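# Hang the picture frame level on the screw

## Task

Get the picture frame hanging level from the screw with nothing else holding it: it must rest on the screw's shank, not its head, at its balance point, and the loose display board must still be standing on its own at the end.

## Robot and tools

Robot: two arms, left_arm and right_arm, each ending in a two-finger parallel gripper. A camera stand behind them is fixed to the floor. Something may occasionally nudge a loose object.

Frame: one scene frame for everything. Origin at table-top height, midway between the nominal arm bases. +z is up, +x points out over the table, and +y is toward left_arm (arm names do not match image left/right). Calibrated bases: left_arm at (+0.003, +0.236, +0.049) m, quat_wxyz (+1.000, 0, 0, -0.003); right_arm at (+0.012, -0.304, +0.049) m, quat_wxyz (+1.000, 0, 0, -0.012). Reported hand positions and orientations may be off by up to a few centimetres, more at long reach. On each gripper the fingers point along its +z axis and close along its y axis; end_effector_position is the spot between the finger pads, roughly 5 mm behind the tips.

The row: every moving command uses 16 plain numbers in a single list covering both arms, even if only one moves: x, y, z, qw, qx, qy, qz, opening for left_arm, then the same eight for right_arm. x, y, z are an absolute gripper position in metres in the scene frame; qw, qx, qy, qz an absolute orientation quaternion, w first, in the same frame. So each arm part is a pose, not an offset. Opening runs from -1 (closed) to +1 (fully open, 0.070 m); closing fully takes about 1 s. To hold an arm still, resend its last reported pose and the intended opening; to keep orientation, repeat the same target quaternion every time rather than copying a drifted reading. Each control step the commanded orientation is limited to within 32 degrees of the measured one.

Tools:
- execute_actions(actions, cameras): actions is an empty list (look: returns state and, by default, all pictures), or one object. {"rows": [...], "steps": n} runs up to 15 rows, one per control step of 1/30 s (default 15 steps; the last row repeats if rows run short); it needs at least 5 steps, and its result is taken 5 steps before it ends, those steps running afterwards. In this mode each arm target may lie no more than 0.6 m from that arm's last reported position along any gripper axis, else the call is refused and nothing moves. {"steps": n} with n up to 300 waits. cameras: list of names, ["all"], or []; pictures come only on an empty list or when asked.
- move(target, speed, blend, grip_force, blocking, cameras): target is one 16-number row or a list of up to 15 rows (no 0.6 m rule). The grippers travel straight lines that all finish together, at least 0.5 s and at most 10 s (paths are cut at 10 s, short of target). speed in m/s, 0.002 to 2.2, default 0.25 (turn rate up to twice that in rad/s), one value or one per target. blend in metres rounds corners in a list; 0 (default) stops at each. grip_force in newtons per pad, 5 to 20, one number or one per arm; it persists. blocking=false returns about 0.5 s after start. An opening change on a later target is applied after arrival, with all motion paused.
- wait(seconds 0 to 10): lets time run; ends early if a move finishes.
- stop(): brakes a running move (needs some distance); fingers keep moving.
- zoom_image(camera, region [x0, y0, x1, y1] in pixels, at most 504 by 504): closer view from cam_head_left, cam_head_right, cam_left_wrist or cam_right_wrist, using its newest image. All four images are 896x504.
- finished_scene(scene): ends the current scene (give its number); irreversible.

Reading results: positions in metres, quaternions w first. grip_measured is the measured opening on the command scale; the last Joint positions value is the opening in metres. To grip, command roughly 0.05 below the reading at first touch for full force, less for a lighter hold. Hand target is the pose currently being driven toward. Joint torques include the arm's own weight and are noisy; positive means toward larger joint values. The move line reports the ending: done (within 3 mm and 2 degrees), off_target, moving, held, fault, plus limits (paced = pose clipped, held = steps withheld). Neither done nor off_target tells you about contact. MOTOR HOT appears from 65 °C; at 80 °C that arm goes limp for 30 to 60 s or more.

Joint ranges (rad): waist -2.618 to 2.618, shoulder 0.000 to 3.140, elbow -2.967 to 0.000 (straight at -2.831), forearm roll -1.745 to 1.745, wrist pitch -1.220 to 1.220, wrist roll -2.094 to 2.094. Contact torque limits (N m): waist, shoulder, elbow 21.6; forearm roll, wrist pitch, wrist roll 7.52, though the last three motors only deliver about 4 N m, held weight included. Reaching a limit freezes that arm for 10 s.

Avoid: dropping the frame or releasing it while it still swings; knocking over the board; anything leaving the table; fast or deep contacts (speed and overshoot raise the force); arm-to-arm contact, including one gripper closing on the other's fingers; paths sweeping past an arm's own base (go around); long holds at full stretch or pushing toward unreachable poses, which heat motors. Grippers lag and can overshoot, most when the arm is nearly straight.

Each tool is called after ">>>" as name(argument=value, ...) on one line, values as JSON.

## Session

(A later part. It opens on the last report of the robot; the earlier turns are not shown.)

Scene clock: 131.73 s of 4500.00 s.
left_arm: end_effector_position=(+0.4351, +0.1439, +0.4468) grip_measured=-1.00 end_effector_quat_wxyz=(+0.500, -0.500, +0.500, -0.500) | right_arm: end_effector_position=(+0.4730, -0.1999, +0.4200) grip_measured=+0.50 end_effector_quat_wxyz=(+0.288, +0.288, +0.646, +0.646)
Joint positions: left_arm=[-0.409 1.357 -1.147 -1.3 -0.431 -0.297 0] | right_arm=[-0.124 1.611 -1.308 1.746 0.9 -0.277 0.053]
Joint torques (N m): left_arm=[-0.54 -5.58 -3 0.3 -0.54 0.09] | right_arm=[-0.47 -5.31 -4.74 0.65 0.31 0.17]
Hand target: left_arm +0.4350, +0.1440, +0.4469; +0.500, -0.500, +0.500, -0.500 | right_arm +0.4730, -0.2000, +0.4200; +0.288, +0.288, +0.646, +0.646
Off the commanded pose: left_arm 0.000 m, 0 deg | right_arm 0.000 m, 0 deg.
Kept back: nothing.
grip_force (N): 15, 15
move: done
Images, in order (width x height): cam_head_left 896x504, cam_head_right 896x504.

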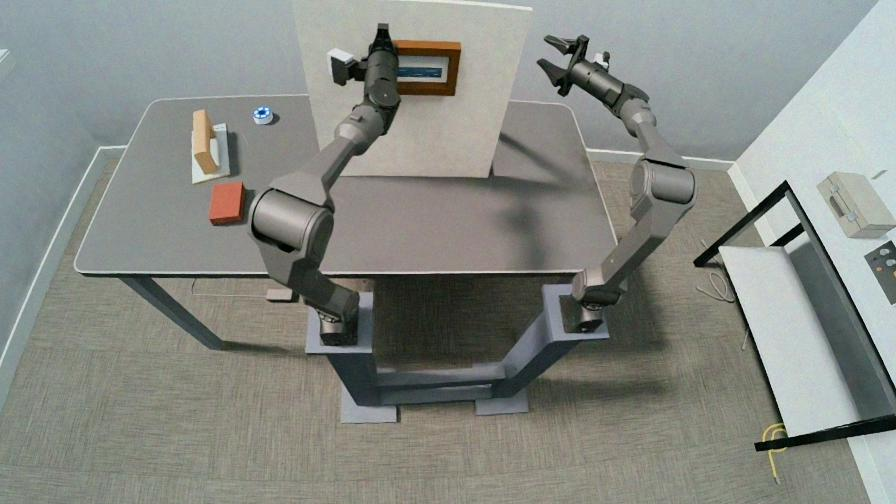

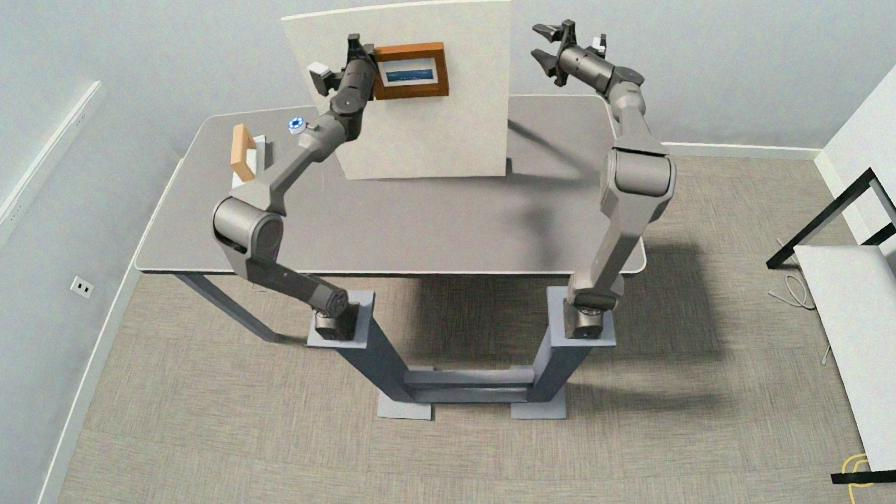

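>>> move(target=[[0.435,0.144,0.4500,0.5,-0.5,0.5,-0.5,-1,0.473,-0.20,0.42,0.2876,0.2876,0.646,0.646,0.5],[0.435,0.144,0.468,0.5,-0.5,0.5,-0.5,-1,0.473,-0.20,0.42,0.2876,0.2876,0.646,0.646,0.5],[0.37,0.144,0.475,0.5,-0.5,0.5,-0.5,-1,0.473,-0.20,0.42,0.2876,0.2876,0.646,0.646,0.5],[0.33,0.17,0.46,0.5,-0.5,0.5,-0.5,-1,0.42,-0.24,0.41,0.2876,0.2876,0.646,0.646,0.5],[0.30,0.23,0.40,0.5,-0.5,0.5,-0.5,-1,0.36,-0.28,0.40,0.2876,0.2876,0.646,0.646,0.5]], speed=[0.01,0.06,0.15,0.25,0.25], blend=[0,0.003,0.01,0.02,0], cameras=["all"])

>>> zoom_image(camera="cam_head_left", region=[370, 34, 420, 104])

>>> zoom_image(camera="cam_head_left", region=[420, 34, 470, 104])

>>> zoom_image(camera="cam_head_right", region=[355, 34, 405, 104])

>>> zoom_image(camera="cam_head_right", region=[405, 34, 455, 104])

>>> zoom_image(camera="cam_head_right", region=[270, 0, 520, 190])

>>> zoom_image(camera="cam_head_left", region=[285, 0, 535, 190])

Scene clock: 134.70 s of 4500.00 s.
left_arm: end_effector_position=(+0.2999, +0.2297, +0.4002) grip_measured=-1.00 end_effector_quat_wxyz=(+0.499, -0.504, +0.502, -0.495) | right_arm: end_effector_position=(+0.3600, -0.2794, +0.3997) grip_measured=+0.50 end_effector_quat_wxyz=(+0.312, +0.320, +0.641, +0.624)
Joint positions: left_arm=[-0.105 0.767 -0.623 -1.21 -0.126 -0.363 0] | right_arm=[-0.542 1.277 -0.912 1.647 1.216 -0.287 0.053]
Joint torques (N m): left_arm=[0.04 -1.86 -2.92 0.13 -0.74 0.03] | right_arm=[0.71 -2.35 -4.55 1.05 0.14 -0.21]
Hand target: left_arm +0.2999, +0.2298, +0.4001; +0.499, -0.504, +0.501, -0.495 | right_arm +0.3603, -0.2796, +0.4000; +0.313, +0.320, +0.641, +0.624
Off the commanded pose: left_arm 0.000 m, 1 deg | right_arm 0.001 m, 5 deg.
joint read past its limit (right arm) — joint 5 (wrist pitch), upper limit.
joint sent to its limit (right arm) — joint 5 (wrist pitch), upper limit.
Kept back: nothing.
grip_force (N): 15, 15
move: off_target (right_arm)
camera_calibration:
cam_left_wrist: T_world_to_cam=[[0.0360573, -0.0129666, 0.999266, -0.404201], [-0.553989, -0.832473, 0.00918769, 0.354247], [0.831743, -0.553913, -0.0372001, 0.0144156], [0, 0, 0, 1]] pos_world=[0.198833, 0.297645, 0.401186]
cam_right_wrist: T_world_to_cam=[[-0.0516603, 0.00885655, -0.998625, 0.420877], [-0.962231, 0.267192, 0.0521472, 0.393949], [0.267286, 0.963603, -0.00528113, 0.293495], [0, 0, 0, 1]] pos_world=[0.322366, -0.3918, 0.401306]

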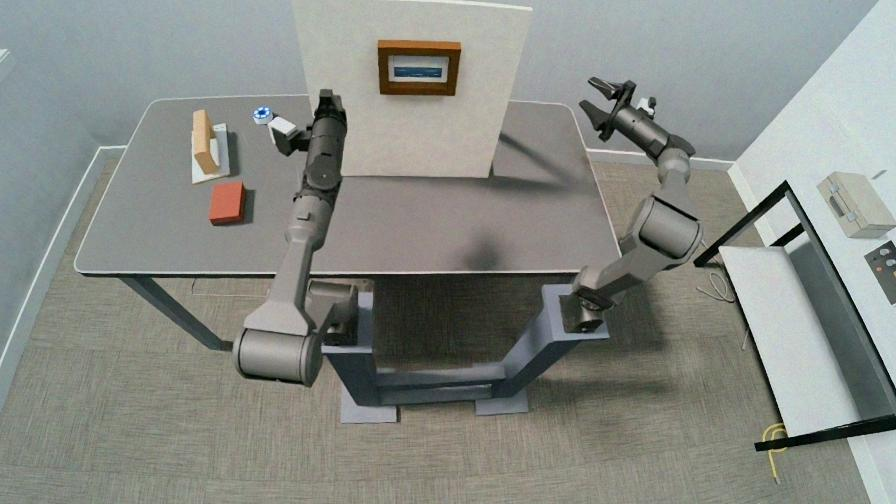

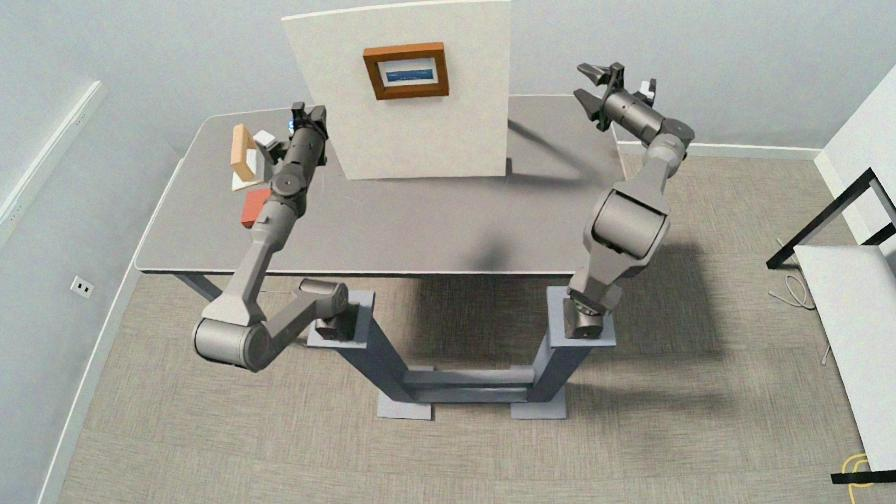

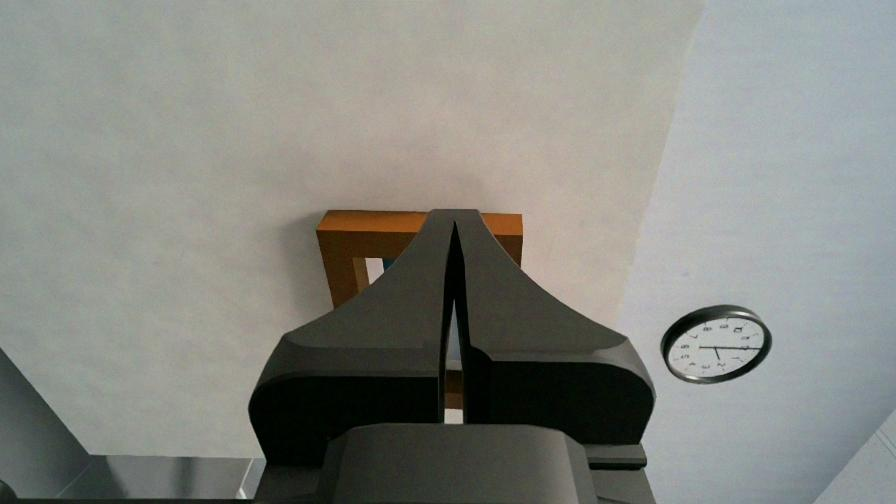

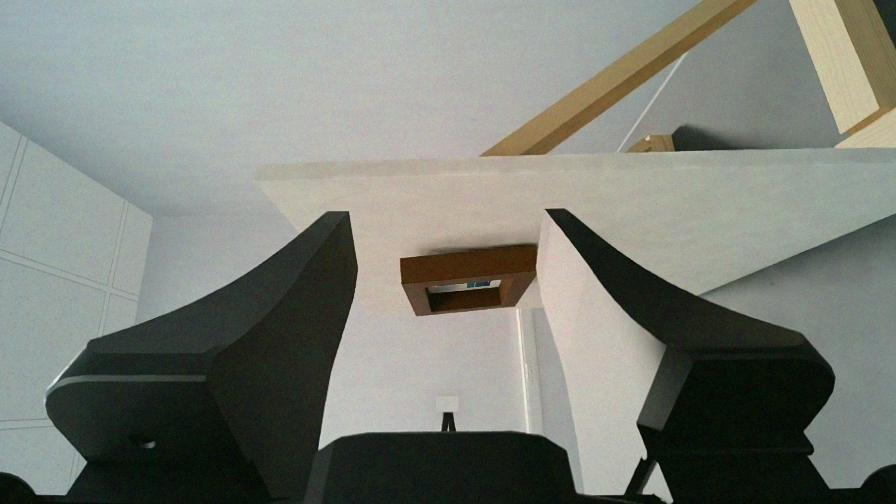

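Scaled by 7.200 from the camera's 896x504 image, which has a finer 1280x720 frame.

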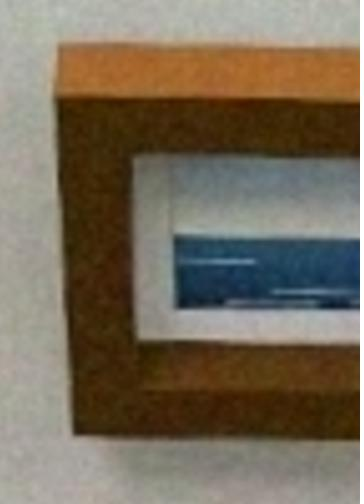

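Scaled by 7.200 from the camera's 896x504 image, which has a finer 1280x720 frame.

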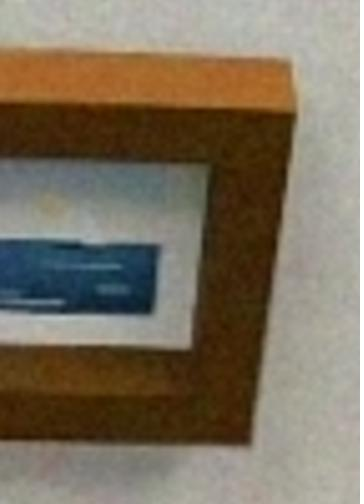

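Scaled by 7.200 from the camera's 896x504 image, which has a finer 1280x720 frame.

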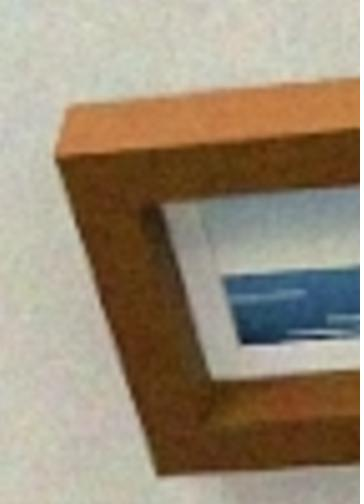

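Scaled by 7.200 from the camera's 896x504 image, which has a finer 1280x720 frame.

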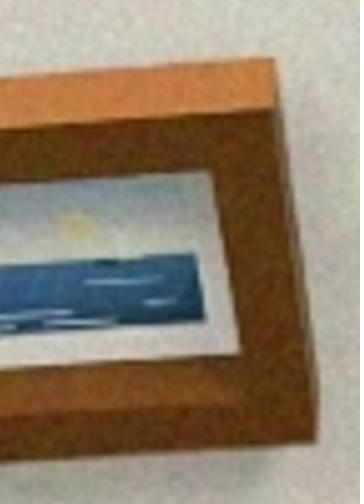

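Scaled by 2.016 from the camera's 896x504 image, which has a finer 1280x720 frame.

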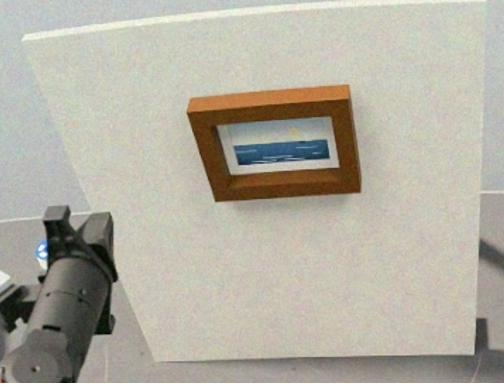

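Scaled by 2.016 from the camera's 896x504 image, which has a finer 1280x720 frame.

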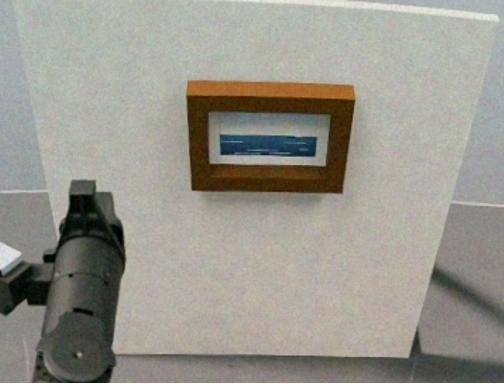

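>>> finished_scene(scene=2)

The scene is finished: the task was done.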